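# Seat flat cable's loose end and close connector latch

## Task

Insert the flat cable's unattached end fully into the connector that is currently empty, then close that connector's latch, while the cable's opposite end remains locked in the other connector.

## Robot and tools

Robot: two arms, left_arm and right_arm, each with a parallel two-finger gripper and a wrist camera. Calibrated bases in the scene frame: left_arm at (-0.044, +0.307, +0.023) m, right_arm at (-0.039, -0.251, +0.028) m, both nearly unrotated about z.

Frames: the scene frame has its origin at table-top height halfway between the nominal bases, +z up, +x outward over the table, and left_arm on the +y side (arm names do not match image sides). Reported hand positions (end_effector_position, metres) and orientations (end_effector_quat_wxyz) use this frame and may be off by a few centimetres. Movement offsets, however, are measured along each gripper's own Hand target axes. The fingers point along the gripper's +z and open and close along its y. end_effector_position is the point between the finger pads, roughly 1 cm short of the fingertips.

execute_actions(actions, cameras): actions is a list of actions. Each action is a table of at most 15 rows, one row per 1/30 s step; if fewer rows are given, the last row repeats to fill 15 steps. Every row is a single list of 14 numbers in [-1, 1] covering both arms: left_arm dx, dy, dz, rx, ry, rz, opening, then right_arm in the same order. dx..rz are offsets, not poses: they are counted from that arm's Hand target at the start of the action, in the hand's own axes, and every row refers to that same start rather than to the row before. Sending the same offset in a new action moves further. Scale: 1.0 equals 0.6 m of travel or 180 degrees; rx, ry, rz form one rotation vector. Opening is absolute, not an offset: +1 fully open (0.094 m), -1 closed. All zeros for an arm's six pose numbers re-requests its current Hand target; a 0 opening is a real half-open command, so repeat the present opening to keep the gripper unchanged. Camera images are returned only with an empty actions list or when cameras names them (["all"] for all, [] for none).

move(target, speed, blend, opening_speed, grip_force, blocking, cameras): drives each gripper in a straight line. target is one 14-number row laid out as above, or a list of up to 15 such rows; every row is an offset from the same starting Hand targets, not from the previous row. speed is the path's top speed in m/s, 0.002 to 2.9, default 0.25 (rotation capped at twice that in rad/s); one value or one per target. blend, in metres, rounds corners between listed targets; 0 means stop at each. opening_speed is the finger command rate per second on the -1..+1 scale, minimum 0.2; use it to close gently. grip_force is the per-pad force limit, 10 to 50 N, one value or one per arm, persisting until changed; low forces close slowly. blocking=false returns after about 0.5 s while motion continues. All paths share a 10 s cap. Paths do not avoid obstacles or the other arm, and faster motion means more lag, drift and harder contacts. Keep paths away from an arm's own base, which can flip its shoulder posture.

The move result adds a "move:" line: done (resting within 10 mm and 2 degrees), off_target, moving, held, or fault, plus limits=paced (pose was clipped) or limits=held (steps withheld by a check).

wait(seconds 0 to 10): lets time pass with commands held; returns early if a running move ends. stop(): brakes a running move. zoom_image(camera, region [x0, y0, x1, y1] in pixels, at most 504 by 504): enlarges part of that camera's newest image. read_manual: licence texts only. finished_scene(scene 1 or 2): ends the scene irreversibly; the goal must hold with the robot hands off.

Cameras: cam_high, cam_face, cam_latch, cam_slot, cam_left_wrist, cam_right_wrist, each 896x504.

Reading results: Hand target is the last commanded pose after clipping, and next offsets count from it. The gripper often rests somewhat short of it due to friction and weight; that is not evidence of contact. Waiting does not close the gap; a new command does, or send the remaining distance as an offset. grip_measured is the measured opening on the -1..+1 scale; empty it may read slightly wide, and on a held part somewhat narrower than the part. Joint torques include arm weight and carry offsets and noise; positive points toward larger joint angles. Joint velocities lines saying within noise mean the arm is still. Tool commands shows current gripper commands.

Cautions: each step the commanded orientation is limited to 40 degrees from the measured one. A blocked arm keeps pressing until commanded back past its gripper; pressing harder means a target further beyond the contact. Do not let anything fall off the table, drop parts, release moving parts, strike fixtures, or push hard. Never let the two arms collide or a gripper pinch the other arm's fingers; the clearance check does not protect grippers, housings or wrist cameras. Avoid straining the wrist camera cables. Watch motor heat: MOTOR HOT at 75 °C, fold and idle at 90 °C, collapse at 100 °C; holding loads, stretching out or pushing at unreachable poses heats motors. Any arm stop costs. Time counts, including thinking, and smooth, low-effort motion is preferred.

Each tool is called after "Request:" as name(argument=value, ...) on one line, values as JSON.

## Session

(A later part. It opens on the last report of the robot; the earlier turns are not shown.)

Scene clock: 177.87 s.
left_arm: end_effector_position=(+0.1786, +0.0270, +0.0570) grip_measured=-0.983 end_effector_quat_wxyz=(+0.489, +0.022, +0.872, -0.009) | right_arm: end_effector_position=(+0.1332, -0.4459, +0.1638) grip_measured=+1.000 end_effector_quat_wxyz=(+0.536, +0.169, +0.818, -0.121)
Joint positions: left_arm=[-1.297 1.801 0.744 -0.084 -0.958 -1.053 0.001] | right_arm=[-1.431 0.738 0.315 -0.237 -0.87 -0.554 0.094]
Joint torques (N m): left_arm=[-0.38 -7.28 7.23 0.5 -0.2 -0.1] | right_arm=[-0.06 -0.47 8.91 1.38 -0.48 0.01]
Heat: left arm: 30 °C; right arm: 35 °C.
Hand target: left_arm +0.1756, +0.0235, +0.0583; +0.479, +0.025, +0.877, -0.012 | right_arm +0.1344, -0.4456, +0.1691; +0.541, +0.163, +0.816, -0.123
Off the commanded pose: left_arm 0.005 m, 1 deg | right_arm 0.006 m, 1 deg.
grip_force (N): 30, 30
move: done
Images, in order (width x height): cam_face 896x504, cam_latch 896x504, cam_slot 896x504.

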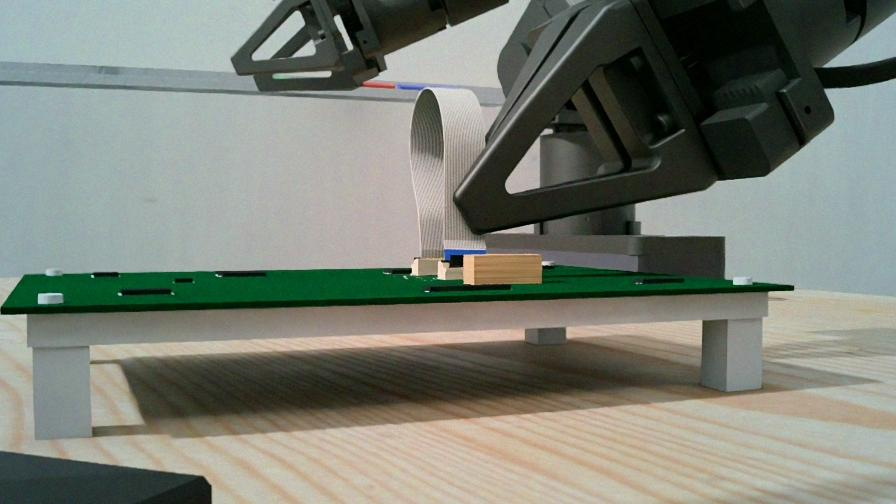

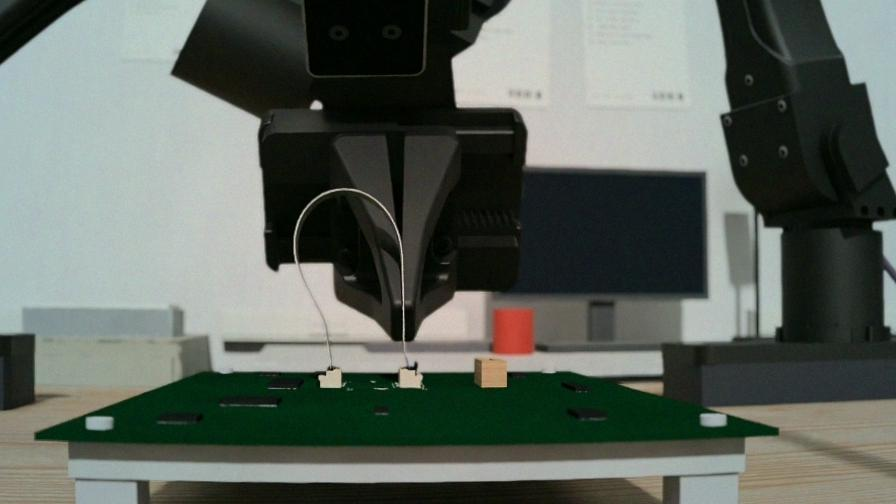

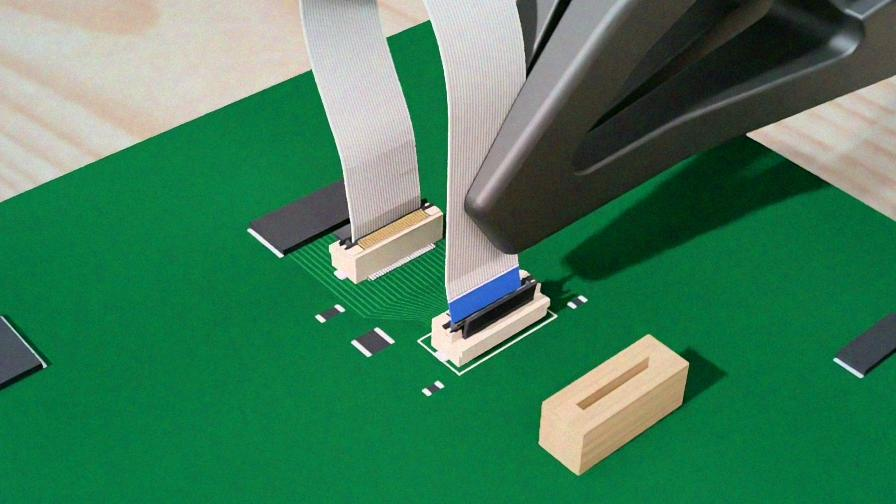

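Request:
zoom_image(camera="cam_latch", region=[380, 310, 460, 400])

Request:
zoom_image(camera="cam_slot", region=[435, 290, 485, 340])

Request:
zoom_image(camera="cam_slot", region=[500, 260, 550, 310])

Request:
zoom_image(camera="cam_face", region=[425, 240, 475, 290])

Scaled by 5.600 from the camera's 896x504 image, which has a finer 1280x720 frame.

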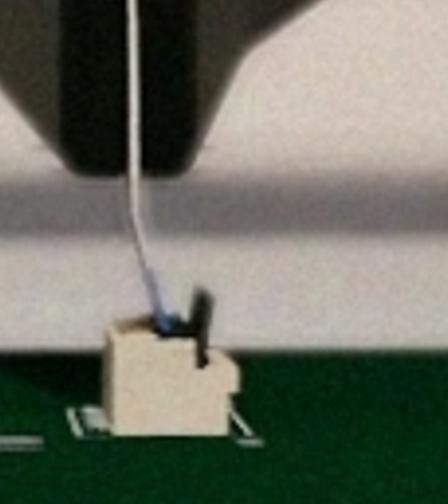

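Scaled by 10.080 from the camera's 896x504 image, which has a finer 1280x720 frame.

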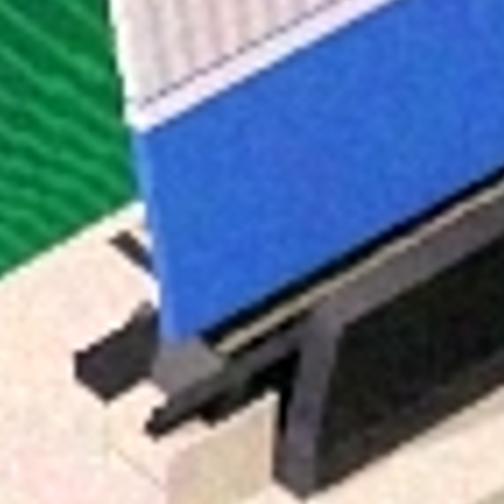

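Scaled by 10.080 from the camera's 896x504 image, which has a finer 1280x720 frame.

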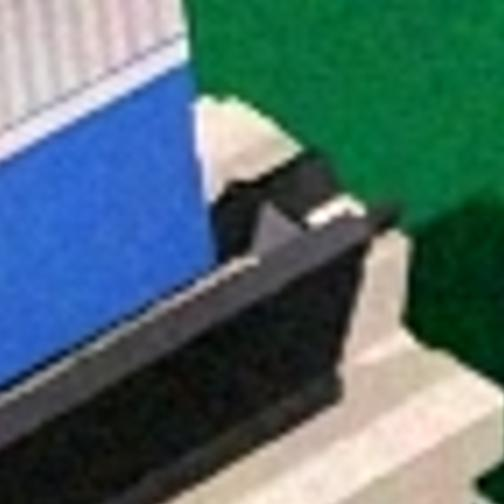

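Scaled by 10.080 from the camera's 896x504 image, which has a finer 1280x720 frame.

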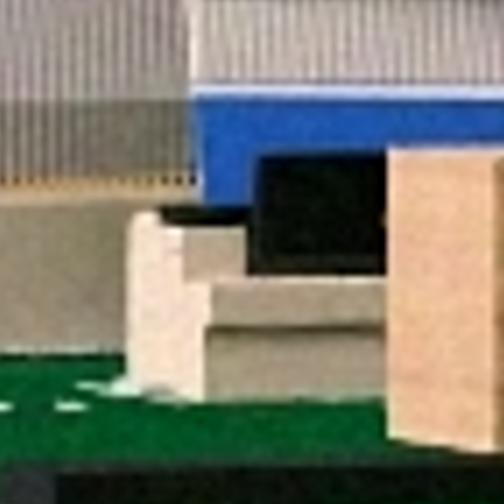

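Request:
move(target=[0.0057,0.0007,0.0001,0.0004,0.0053,0.0031,-1,0,0,0,0,0,0,1], speed=0.03, cameras=["cam_latch", "cam_slot", "cam_face"])

Request:
zoom_image(camera="cam_slot", region=[430, 255, 550, 345])

Request:
zoom_image(camera="cam_latch", region=[380, 310, 460, 400])

Request:
zoom_image(camera="cam_face", region=[425, 240, 475, 290])

Scene clock: 184.67 s.
left_arm: end_effector_position=(+0.1785, +0.0271, +0.0568) grip_measured=-0.983 end_effector_quat_wxyz=(+0.488, +0.022, +0.872, -0.009) | right_arm: end_effector_position=(+0.1332, -0.4459, +0.1638) grip_measured=+1.000 end_effector_quat_wxyz=(+0.536, +0.169, +0.818, -0.121)
Joint positions: left_arm=[-1.297 1.801 0.744 -0.085 -0.958 -1.053 0.001] | right_arm=[-1.431 0.738 0.315 -0.237 -0.87 -0.554 0.094]
Joint torques (N m): left_arm=[-0.44 -7.32 7.15 0.41 -0.05 -0.1] | right_arm=[-0.05 -0.47 8.95 1.37 -0.47 0]
Heat: left arm: 30 °C; right arm: 35 °C.
Hand target: left_arm +0.1738, +0.0240, +0.0553; +0.472, +0.030, +0.881, -0.010 | right_arm +0.1344, -0.4456, +0.1691; +0.541, +0.163, +0.816, -0.123
Off the commanded pose: left_arm 0.006 m, 2 deg | right_arm 0.006 m, 1 deg.
grip_force (N): 30, 30
move: done
Images, in order (width x height): cam_face 896x504, cam_latch 896x504, cam_slot 896x504.

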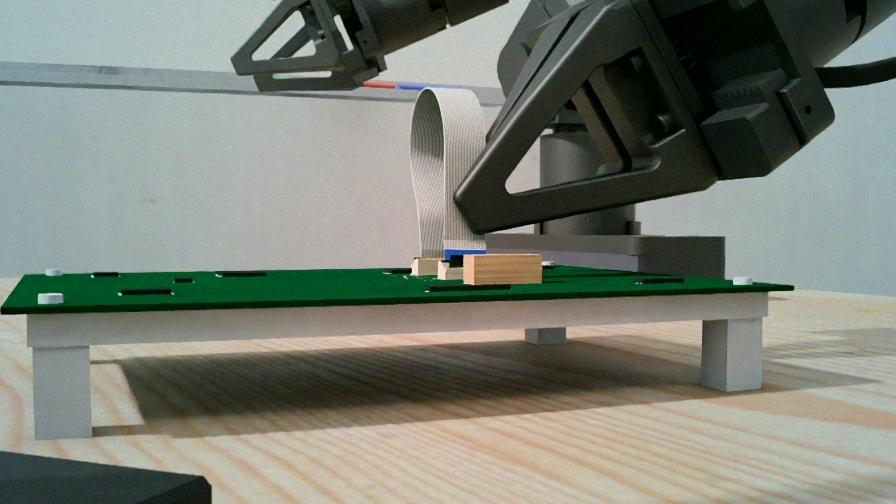

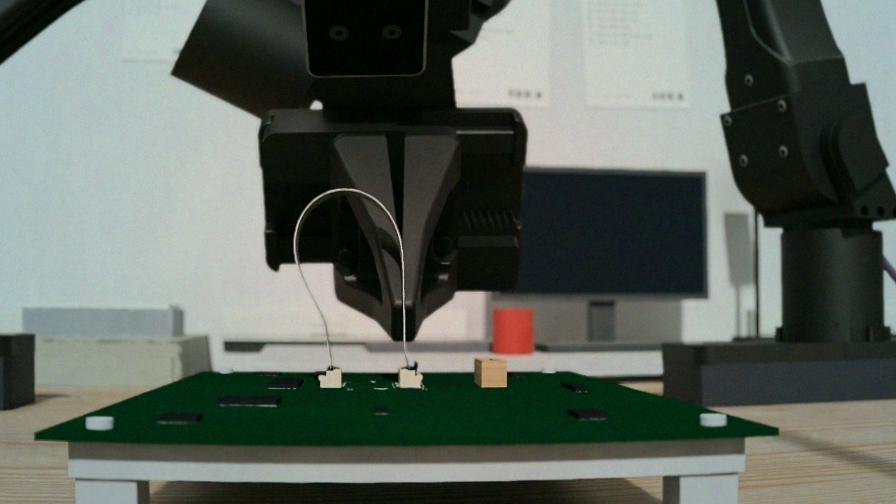

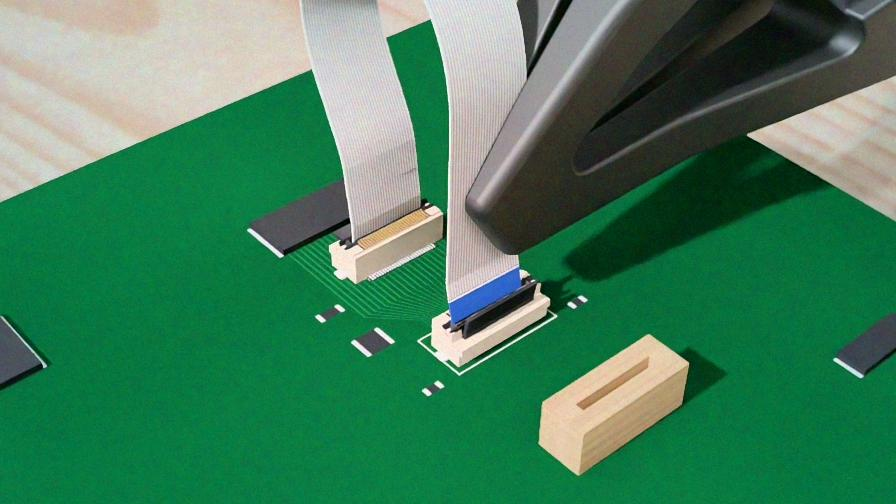

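Scaled by 4.200 from the camera's 896x504 image, which has a finer 1280x720 frame.

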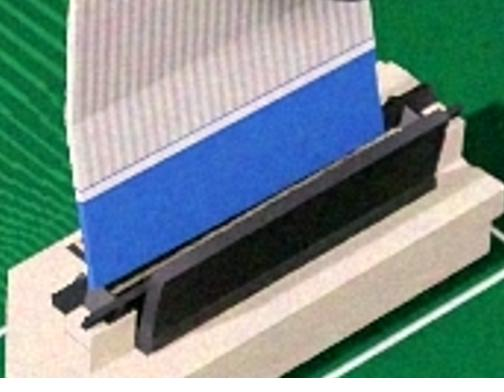

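Scaled by 5.600 from the camera's 896x504 image, which has a finer 1280x720 frame.

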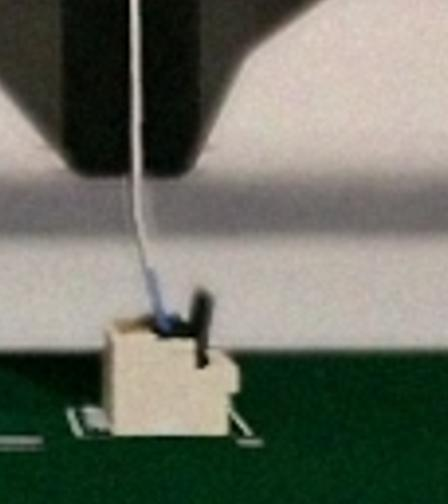

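Scaled by 10.080 from the camera's 896x504 image, which has a finer 1280x720 frame.

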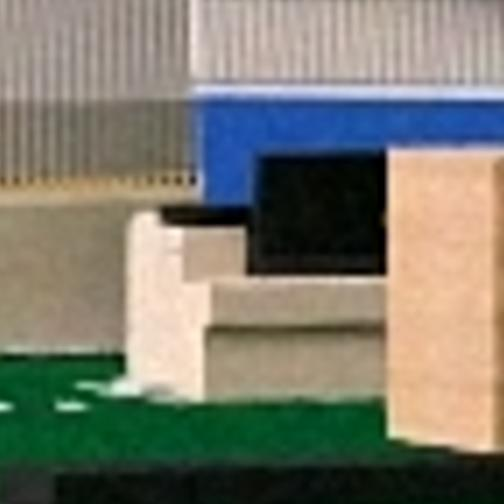

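Request:
zoom_image(camera="cam_latch", region=[315, 350, 345, 392])

Request:
zoom_image(camera="cam_latch", region=[395, 350, 425, 392])

Request:
zoom_image(camera="cam_slot", region=[330, 190, 450, 290])

Scaled by 12.000 from the camera's 896x504 image, which has a finer 1280x720 frame.

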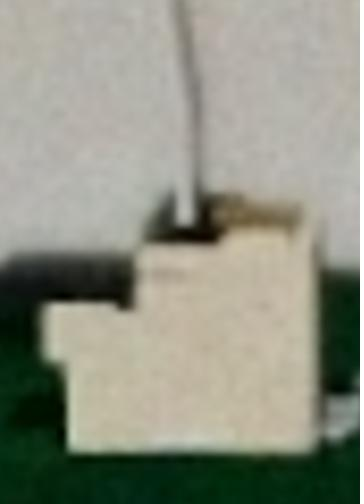

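Scaled by 12.000 from the camera's 896x504 image, which has a finer 1280x720 frame.

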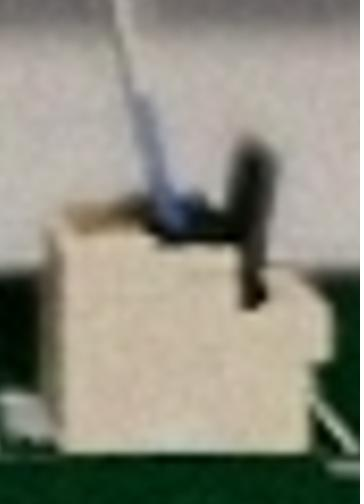

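Scaled by 4.200 from the camera's 896x504 image, which has a finer 1280x720 frame.

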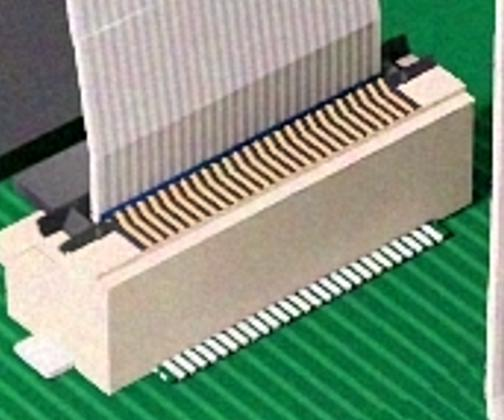

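Request:
move(target=[-0.0247,-0.0124,-0.0125,0.0125,-0.0072,-0.019,-1,0,0,0,0,0,0,1], speed=0.03, cameras=["cam_latch", "cam_slot", "cam_face"])

Request:
zoom_image(camera="cam_slot", region=[430, 255, 550, 345])

Request:
zoom_image(camera="cam_latch", region=[380, 310, 460, 400])

Scene clock: 195.27 s.
left_arm: end_effector_position=(+0.1749, +0.0233, +0.0572) grip_measured=-0.983 end_effector_quat_wxyz=(+0.474, +0.024, +0.880, -0.023) | right_arm: end_effector_position=(+0.1332, -0.4459, +0.1638) grip_measured=+1.000 end_effector_quat_wxyz=(+0.536, +0.169, +0.818, -0.121)
Joint positions: left_arm=[-1.297 1.78 0.744 -0.094 -0.916 -1.055 0.001] | right_arm=[-1.431 0.738 0.315 -0.237 -0.87 -0.554 0.094]
Joint torques (N m): left_arm=[-0.39 -9.21 7.25 0.83 -0.48 -0.11] | right_arm=[-0.1 -0.51 8.92 1.39 -0.48 -0.02]
Heat: left arm: 30 °C; right arm: 35 °C.
Hand target: left_arm +0.1753, +0.0163, +0.0718; +0.481, +0.012, +0.876, -0.042 | right_arm +0.1344, -0.4456, +0.1691; +0.541, +0.163, +0.816, -0.123
Off the commanded pose: left_arm 0.016 m, 3 deg | right_arm 0.006 m, 1 deg.
grip_force (N): 30, 30
move: off_target (left_arm)
Images, in order (width x height): cam_face 896x504, cam_latch 896x504, cam_slot 896x504.

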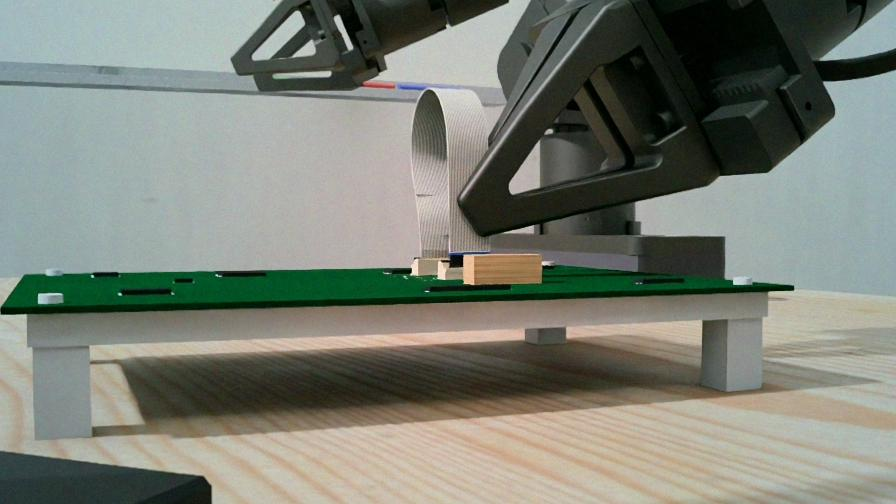

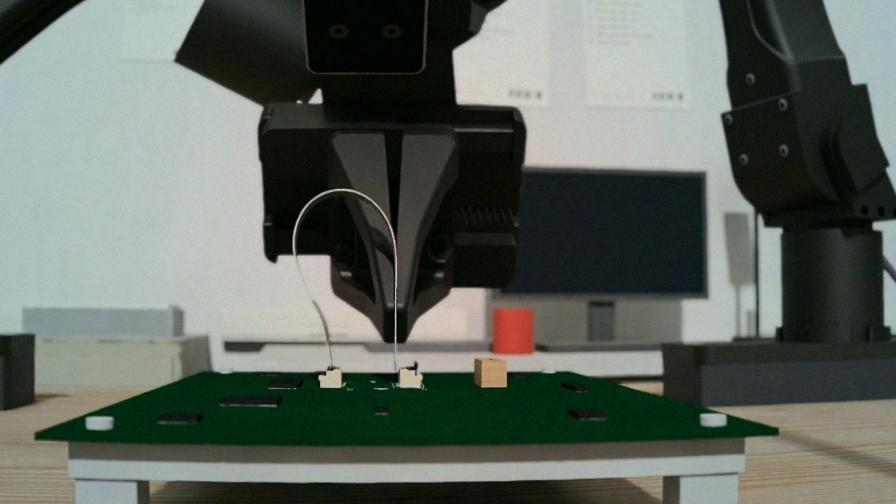

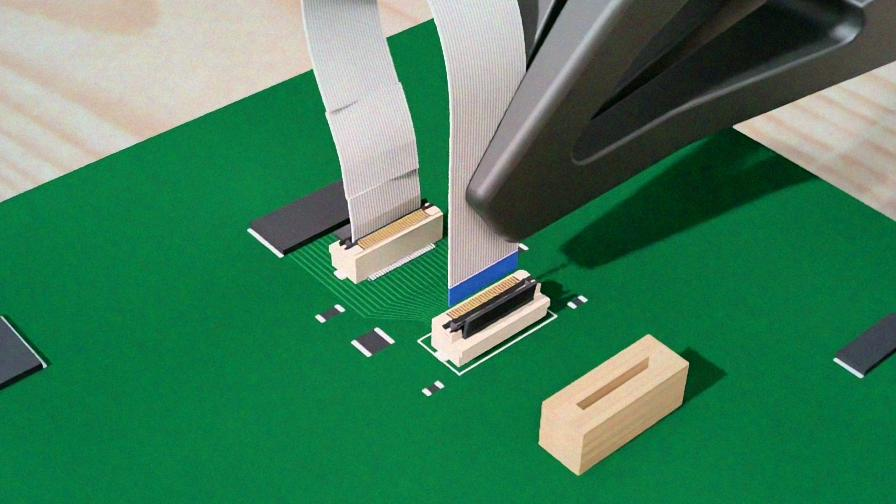

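Scaled by 4.200 from the camera's 896x504 image, which has a finer 1280x720 frame.

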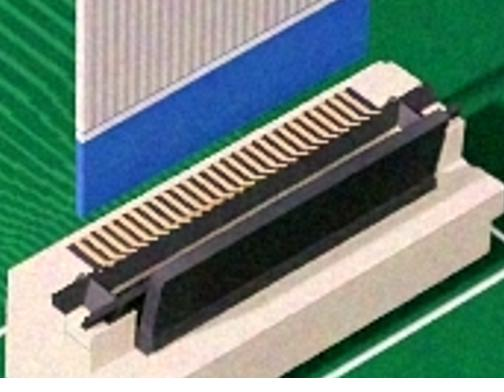

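Scaled by 5.600 from the camera's 896x504 image, which has a finer 1280x720 frame.

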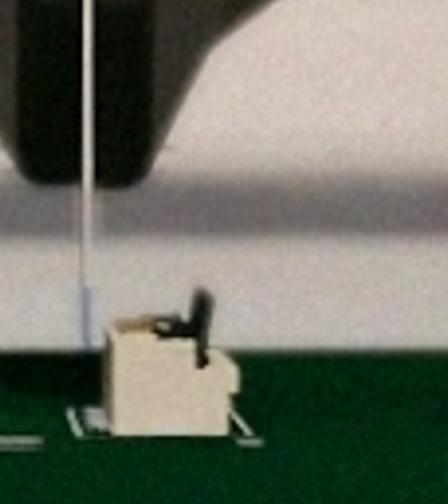

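Request:
zoom_image(camera="cam_slot", region=[435, 290, 485, 340])

Request:
zoom_image(camera="cam_slot", region=[500, 260, 550, 310])

Request:
zoom_image(camera="cam_slot", region=[465, 270, 515, 320])

Scaled by 10.080 from the camera's 896x504 image, which has a finer 1280x720 frame.

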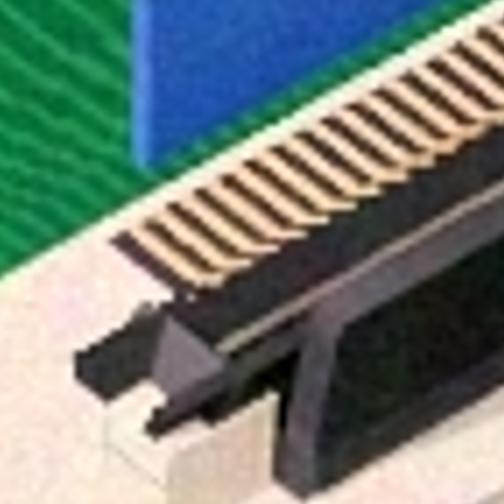

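Scaled by 10.080 from the camera's 896x504 image, which has a finer 1280x720 frame.

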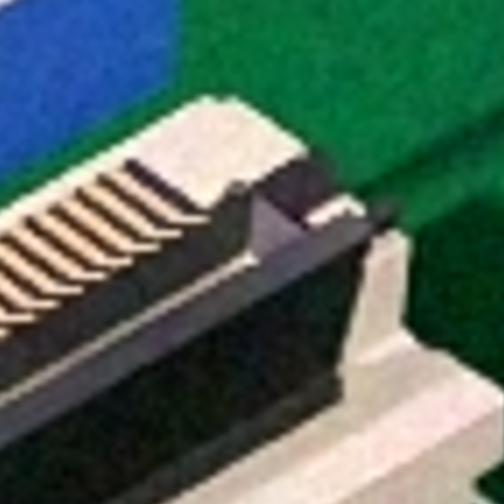

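Scaled by 10.080 from the camera's 896x504 image, which has a finer 1280x720 frame.

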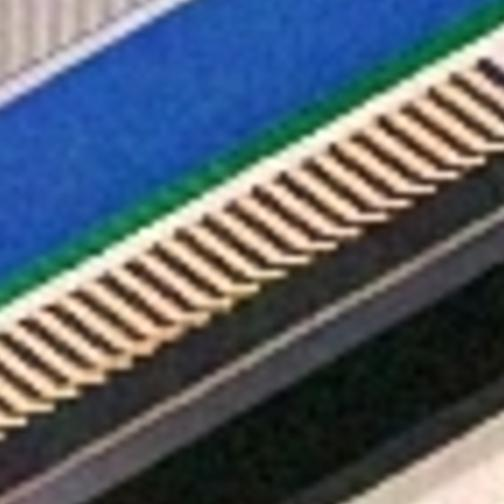

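Request:
move(target=[[-0.0055,-0.0024,-0.0029,0.0024,-0.0013,-0.0035,-1,0,0,0,0,0,0,1],[-0.0202,0.0077,-0.0034,-0.0075,-0.0173,-0.0008,-1,0,0,0,0,0,0,1]], speed=0.03, cameras=["cam_latch", "cam_slot", "cam_face"])

Request:
zoom_image(camera="cam_slot", region=[430, 255, 550, 345])

Request:
zoom_image(camera="cam_latch", region=[380, 310, 460, 400])

Scene clock: 203.40 s.
left_arm: end_effector_position=(+0.1782, +0.0259, +0.0649) grip_measured=-0.983 end_effector_quat_wxyz=(+0.489, +0.017, +0.872, -0.019) | right_arm: end_effector_position=(+0.1332, -0.4459, +0.1638) grip_measured=+1.000 end_effector_quat_wxyz=(+0.536, +0.169, +0.818, -0.121)
Joint positions: left_arm=[-1.297 1.77 0.744 -0.096 -0.953 -1.055 0.001] | right_arm=[-1.431 0.738 0.315 -0.237 -0.87 -0.554 0.094]
Joint torques (N m): left_arm=[-0.5 -9.24 7.21 0.81 -0.71 -0.05] | right_arm=[-0.06 -0.46 8.98 1.37 -0.47 0]
Heat: left arm: 30 °C; right arm: 35 °C.
Hand target: left_arm +0.1804, +0.0214, +0.0828; +0.504, +0.004, +0.863, -0.032 | right_arm +0.1344, -0.4456, +0.1691; +0.541, +0.163, +0.816, -0.123
Off the commanded pose: left_arm 0.019 m, 3 deg | right_arm 0.006 m, 1 deg.
grip_force (N): 30, 30
move: off_target (left_arm)
Images, in order (width x height): cam_face 896x504, cam_latch 896x504, cam_slot 896x504.

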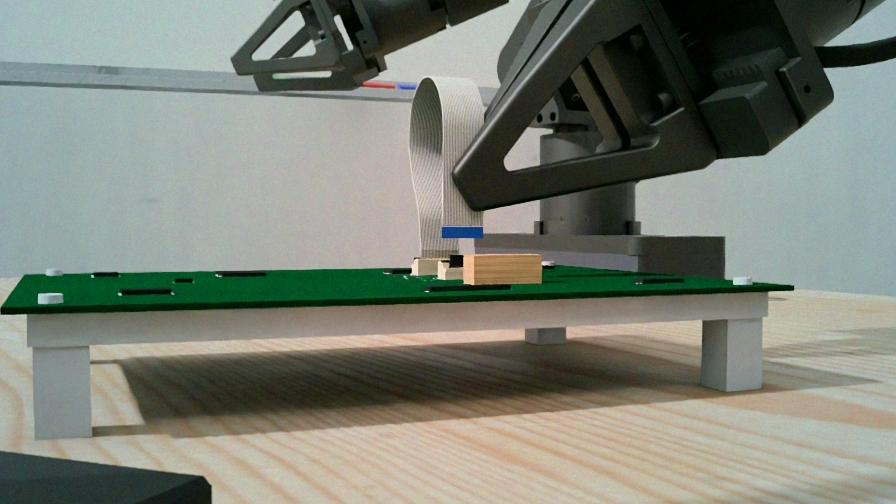

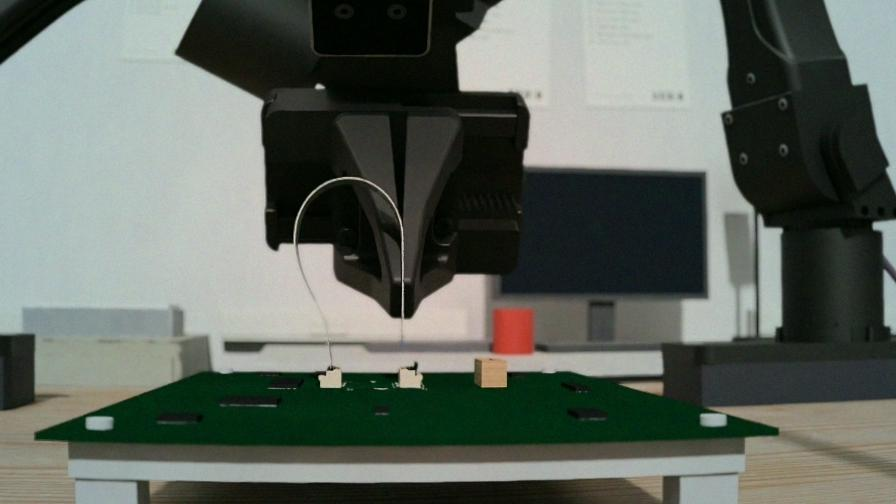

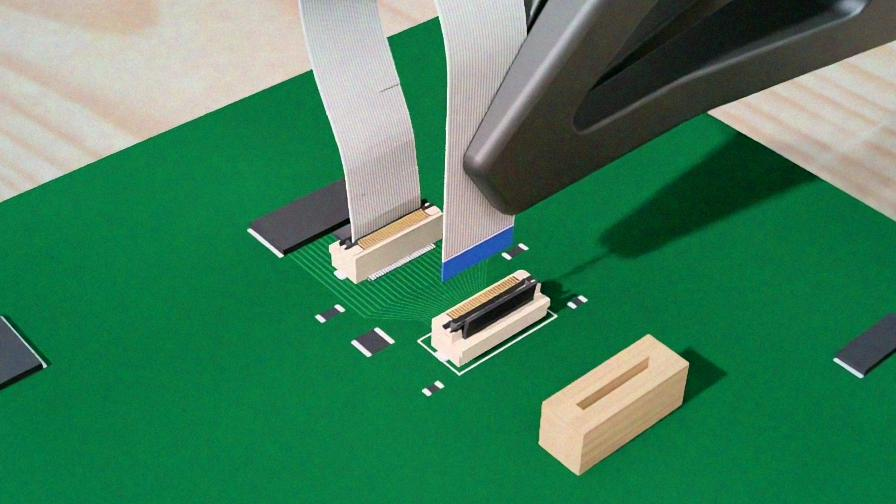

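Scaled by 4.200 from the camera's 896x504 image, which has a finer 1280x720 frame.

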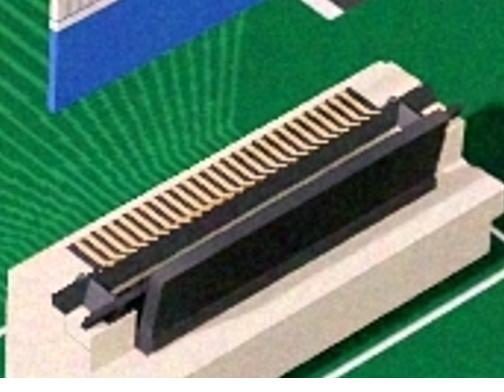

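Scaled by 5.600 from the camera's 896x504 image, which has a finer 1280x720 frame.

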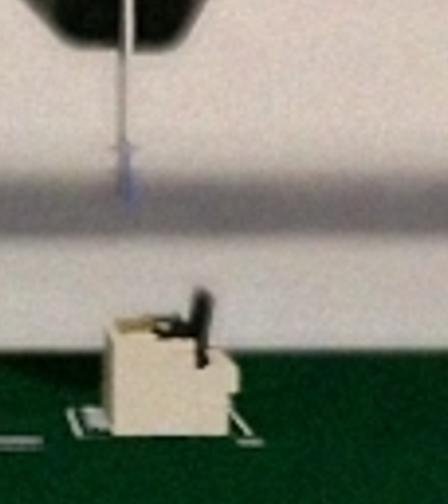

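Request:
move(target=[0.0319,0.0048,0.0106,-0.0039,0.0147,0.0147,-1,0,0,0,0,0,0,1], speed=0.03, cameras=["cam_latch", "cam_slot", "cam_face"])

Request:
zoom_image(camera="cam_slot", region=[430, 255, 550, 345])

Request:
zoom_image(camera="cam_latch", region=[380, 310, 460, 400])

Scene clock: 207.13 s.
left_arm: end_effector_position=(+0.1765, +0.0259, +0.0621) grip_measured=-0.983 end_effector_quat_wxyz=(+0.482, +0.021, +0.876, -0.019) | right_arm: end_effector_position=(+0.1332, -0.4459, +0.1638) grip_measured=+1.000 end_effector_quat_wxyz=(+0.536, +0.169, +0.818, -0.121)
Joint positions: left_arm=[-1.297 1.77 0.744 -0.104 -0.937 -1.055 0.001] | right_arm=[-1.431 0.738 0.315 -0.237 -0.87 -0.554 0.094]
Joint torques (N m): left_arm=[-0.32 -5.65 7.19 0.81 -0.54 -0.04] | right_arm=[-0.1 -0.49 8.92 1.38 -0.47 -0.01]
Heat: left arm: 30 °C; right arm: 35 °C.
Hand target: left_arm +0.1767, +0.0233, +0.0629; +0.485, +0.022, +0.874, -0.016 | right_arm +0.1344, -0.4456, +0.1691; +0.541, +0.163, +0.816, -0.123
Off the commanded pose: left_arm 0.003 m, 1 deg | right_arm 0.006 m, 1 deg.
grip_force (N): 30, 30
move: done
Images, in order (width x height): cam_face 896x504, cam_latch 896x504, cam_slot 896x504.

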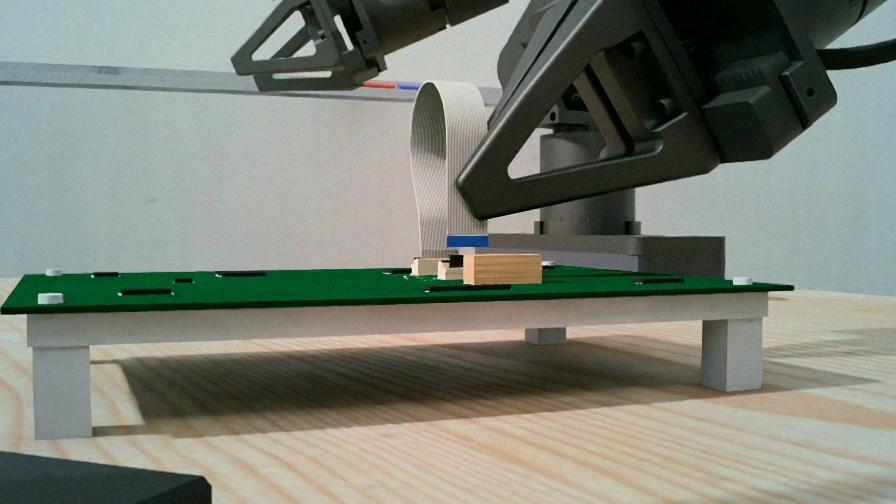

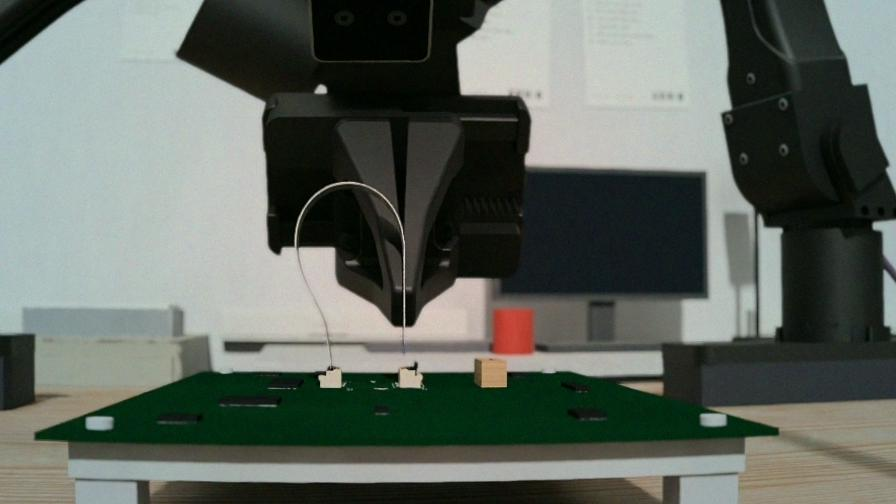

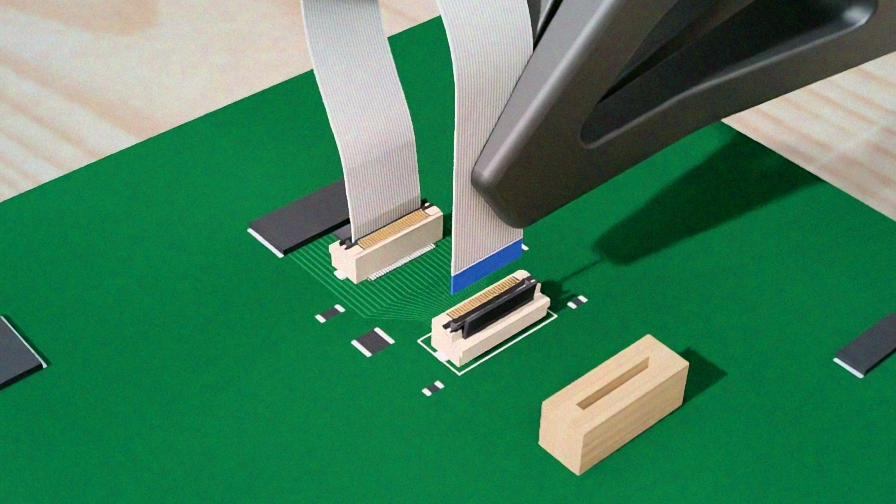

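Scaled by 4.200 from the camera's 896x504 image, which has a finer 1280x720 frame.

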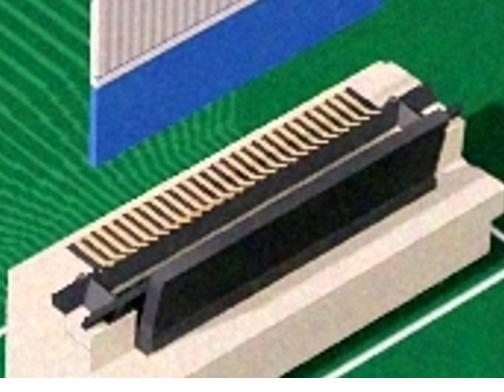

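Scaled by 5.600 from the camera's 896x504 image, which has a finer 1280x720 frame.

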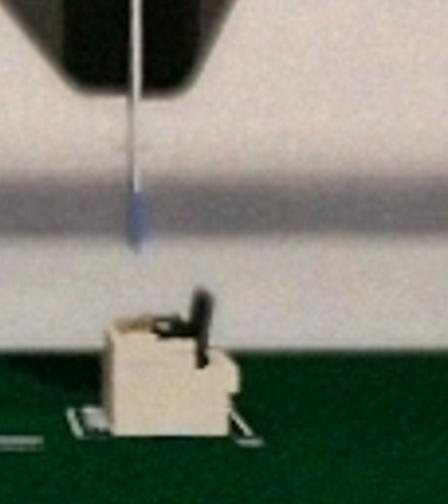

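Request:
move(target=[-0.0060,-0.0031,0.0021,0.0001,-0.0078,-0.0054,-1,0,0,0,0,0,0,1], speed=0.03, cameras=["cam_latch", "cam_slot"])

Request:
zoom_image(camera="cam_slot", region=[430, 255, 550, 345])

Request:
zoom_image(camera="cam_latch", region=[380, 310, 460, 400])

Scene clock: 211.50 s.
left_arm: end_effector_position=(+0.1769, +0.0264, +0.0602) grip_measured=-0.983 end_effector_quat_wxyz=(+0.483, +0.022, +0.875, -0.015) | right_arm: end_effector_position=(+0.1332, -0.4459, +0.1638) grip_measured=+1.000 end_effector_quat_wxyz=(+0.536, +0.169, +0.818, -0.121)
Joint positions: left_arm=[-1.297 1.779 0.744 -0.101 -0.941 -1.055 0.001] | right_arm=[-1.431 0.738 0.315 -0.237 -0.87 -0.554 0.094]
Joint torques (N m): left_arm=[-0.38 -5.75 7.16 1.06 -0.68 -0.05] | right_arm=[-0.12 -0.49 8.87 1.37 -0.47 -0.01]
Heat: left arm: 30 °C; right arm: 35 °C.
Hand target: left_arm +0.1795, +0.0214, +0.0652; +0.495, +0.014, +0.868, -0.020 | right_arm +0.1344, -0.4456, +0.1691; +0.541, +0.163, +0.816, -0.123
Off the commanded pose: left_arm 0.008 m, 2 deg | right_arm 0.006 m, 1 deg.
grip_force (N): 30, 30
move: done
Images, in order (width x height): cam_latch 896x504, cam_slot 896x504.

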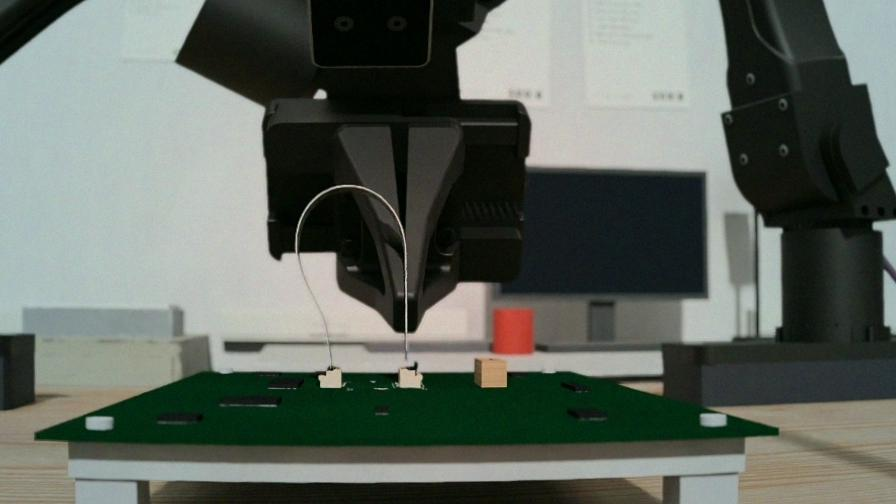

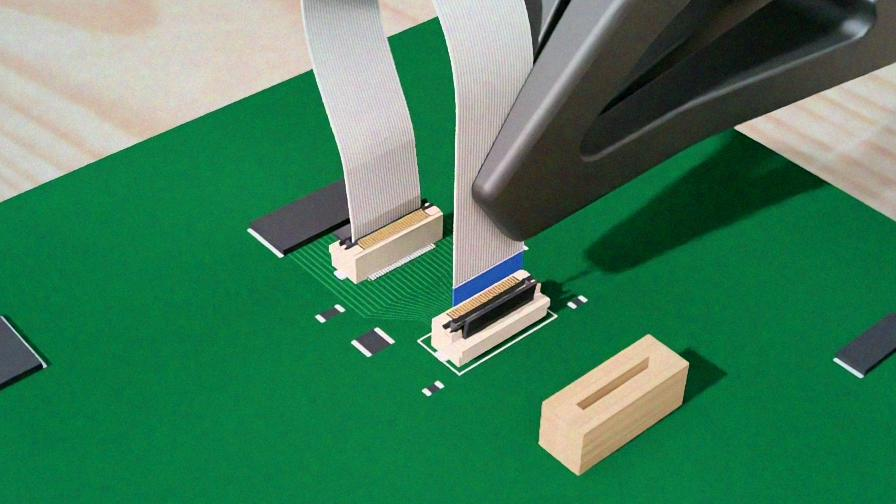

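Scaled by 4.200 from the camera's 896x504 image, which has a finer 1280x720 frame.

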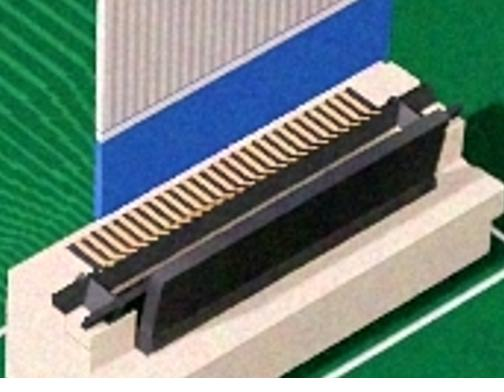

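Scaled by 5.600 from the camera's 896x504 image, which has a finer 1280x720 frame.

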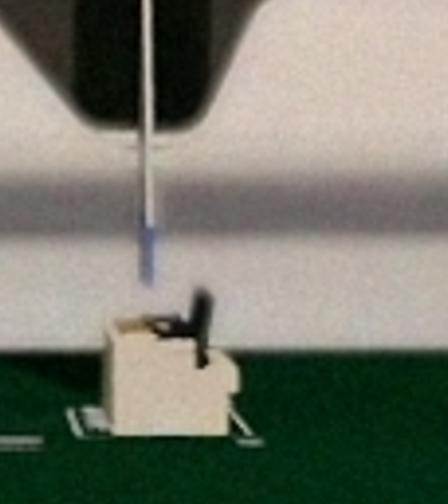

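Request:
move(target=[0.0038,0.0014,0.0019,-0.0015,0.0009,0.0025,-1,0,0,0,0,0,0,1], speed=0.03, cameras=["cam_latch", "cam_slot", "cam_face"])

Request:
zoom_image(camera="cam_slot", region=[430, 255, 550, 345])

Request:
zoom_image(camera="cam_latch", region=[380, 310, 460, 400])

Request:
zoom_image(camera="cam_face", region=[425, 240, 475, 290])

Scene clock: 213.77 s.
left_arm: end_effector_position=(+0.1768, +0.0270, +0.0580) grip_measured=-0.983 end_effector_quat_wxyz=(+0.482, +0.023, +0.876, -0.012) | right_arm: end_effector_position=(+0.1332, -0.4459, +0.1638) grip_measured=+1.000 end_effector_quat_wxyz=(+0.536, +0.169, +0.818, -0.121)
Joint positions: left_arm=[-1.297 1.787 0.744 -0.1 -0.942 -1.055 0.001] | right_arm=[-1.431 0.738 0.315 -0.237 -0.87 -0.554 0.094]
Joint torques (N m): left_arm=[-0.32 -5.83 7.09 1.01 -0.69 -0.04] | right_arm=[-0.06 -0.46 8.95 1.38 -0.47 -0.01]
Heat: left arm: 30 °C; right arm: 35 °C.
Hand target: left_arm +0.1794, +0.0221, +0.0627; +0.494, +0.017, +0.869, -0.016 | right_arm +0.1344, -0.4456, +0.1691; +0.541, +0.163, +0.816, -0.123
Off the commanded pose: left_arm 0.007 m, 2 deg | right_arm 0.006 m, 1 deg.
grip_force (N): 30, 30
move: done
Images, in order (width x height): cam_face 896x504, cam_latch 896x504, cam_slot 896x504.

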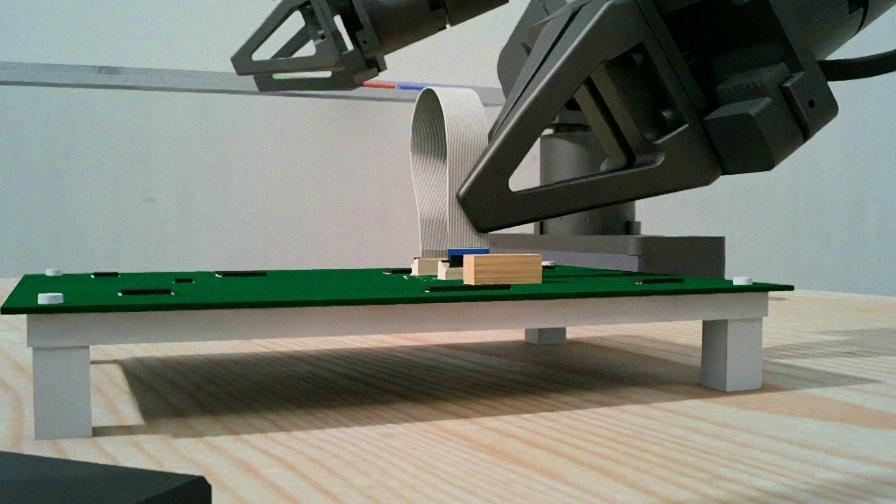

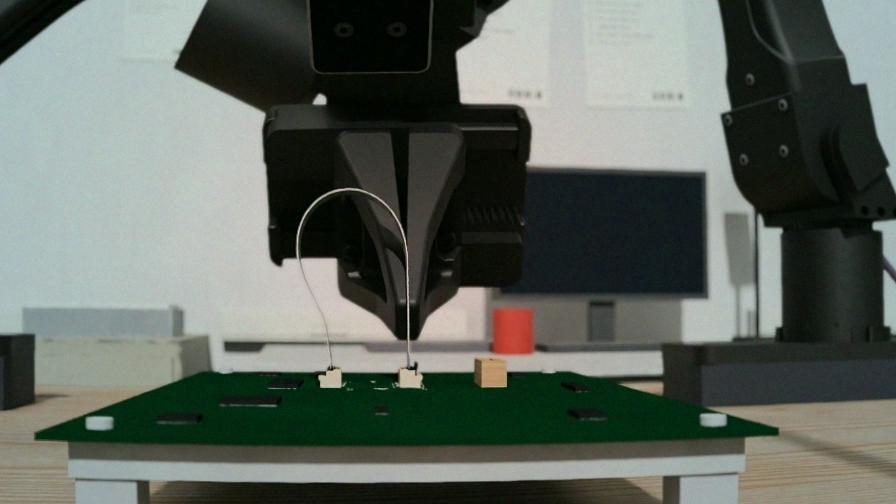

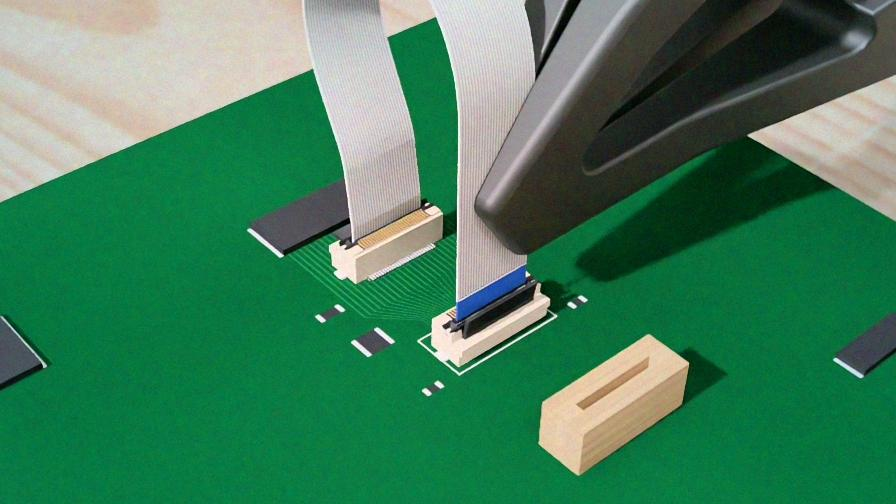

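Scaled by 4.200 from the camera's 896x504 image, which has a finer 1280x720 frame.

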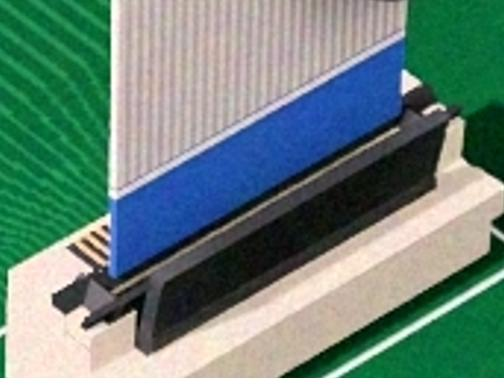

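Scaled by 5.600 from the camera's 896x504 image, which has a finer 1280x720 frame.

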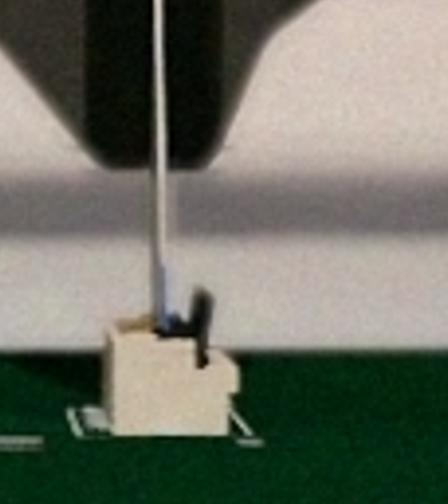

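Scaled by 10.080 from the camera's 896x504 image, which has a finer 1280x720 frame.

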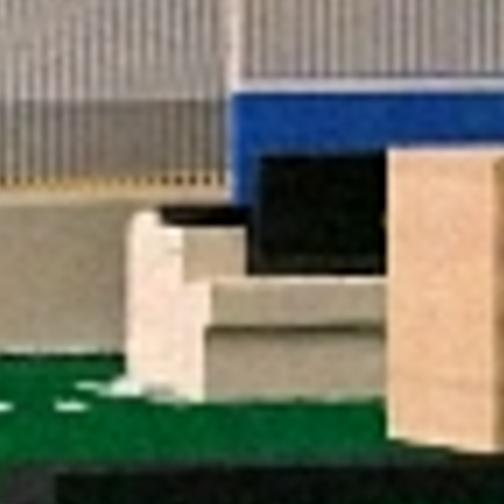

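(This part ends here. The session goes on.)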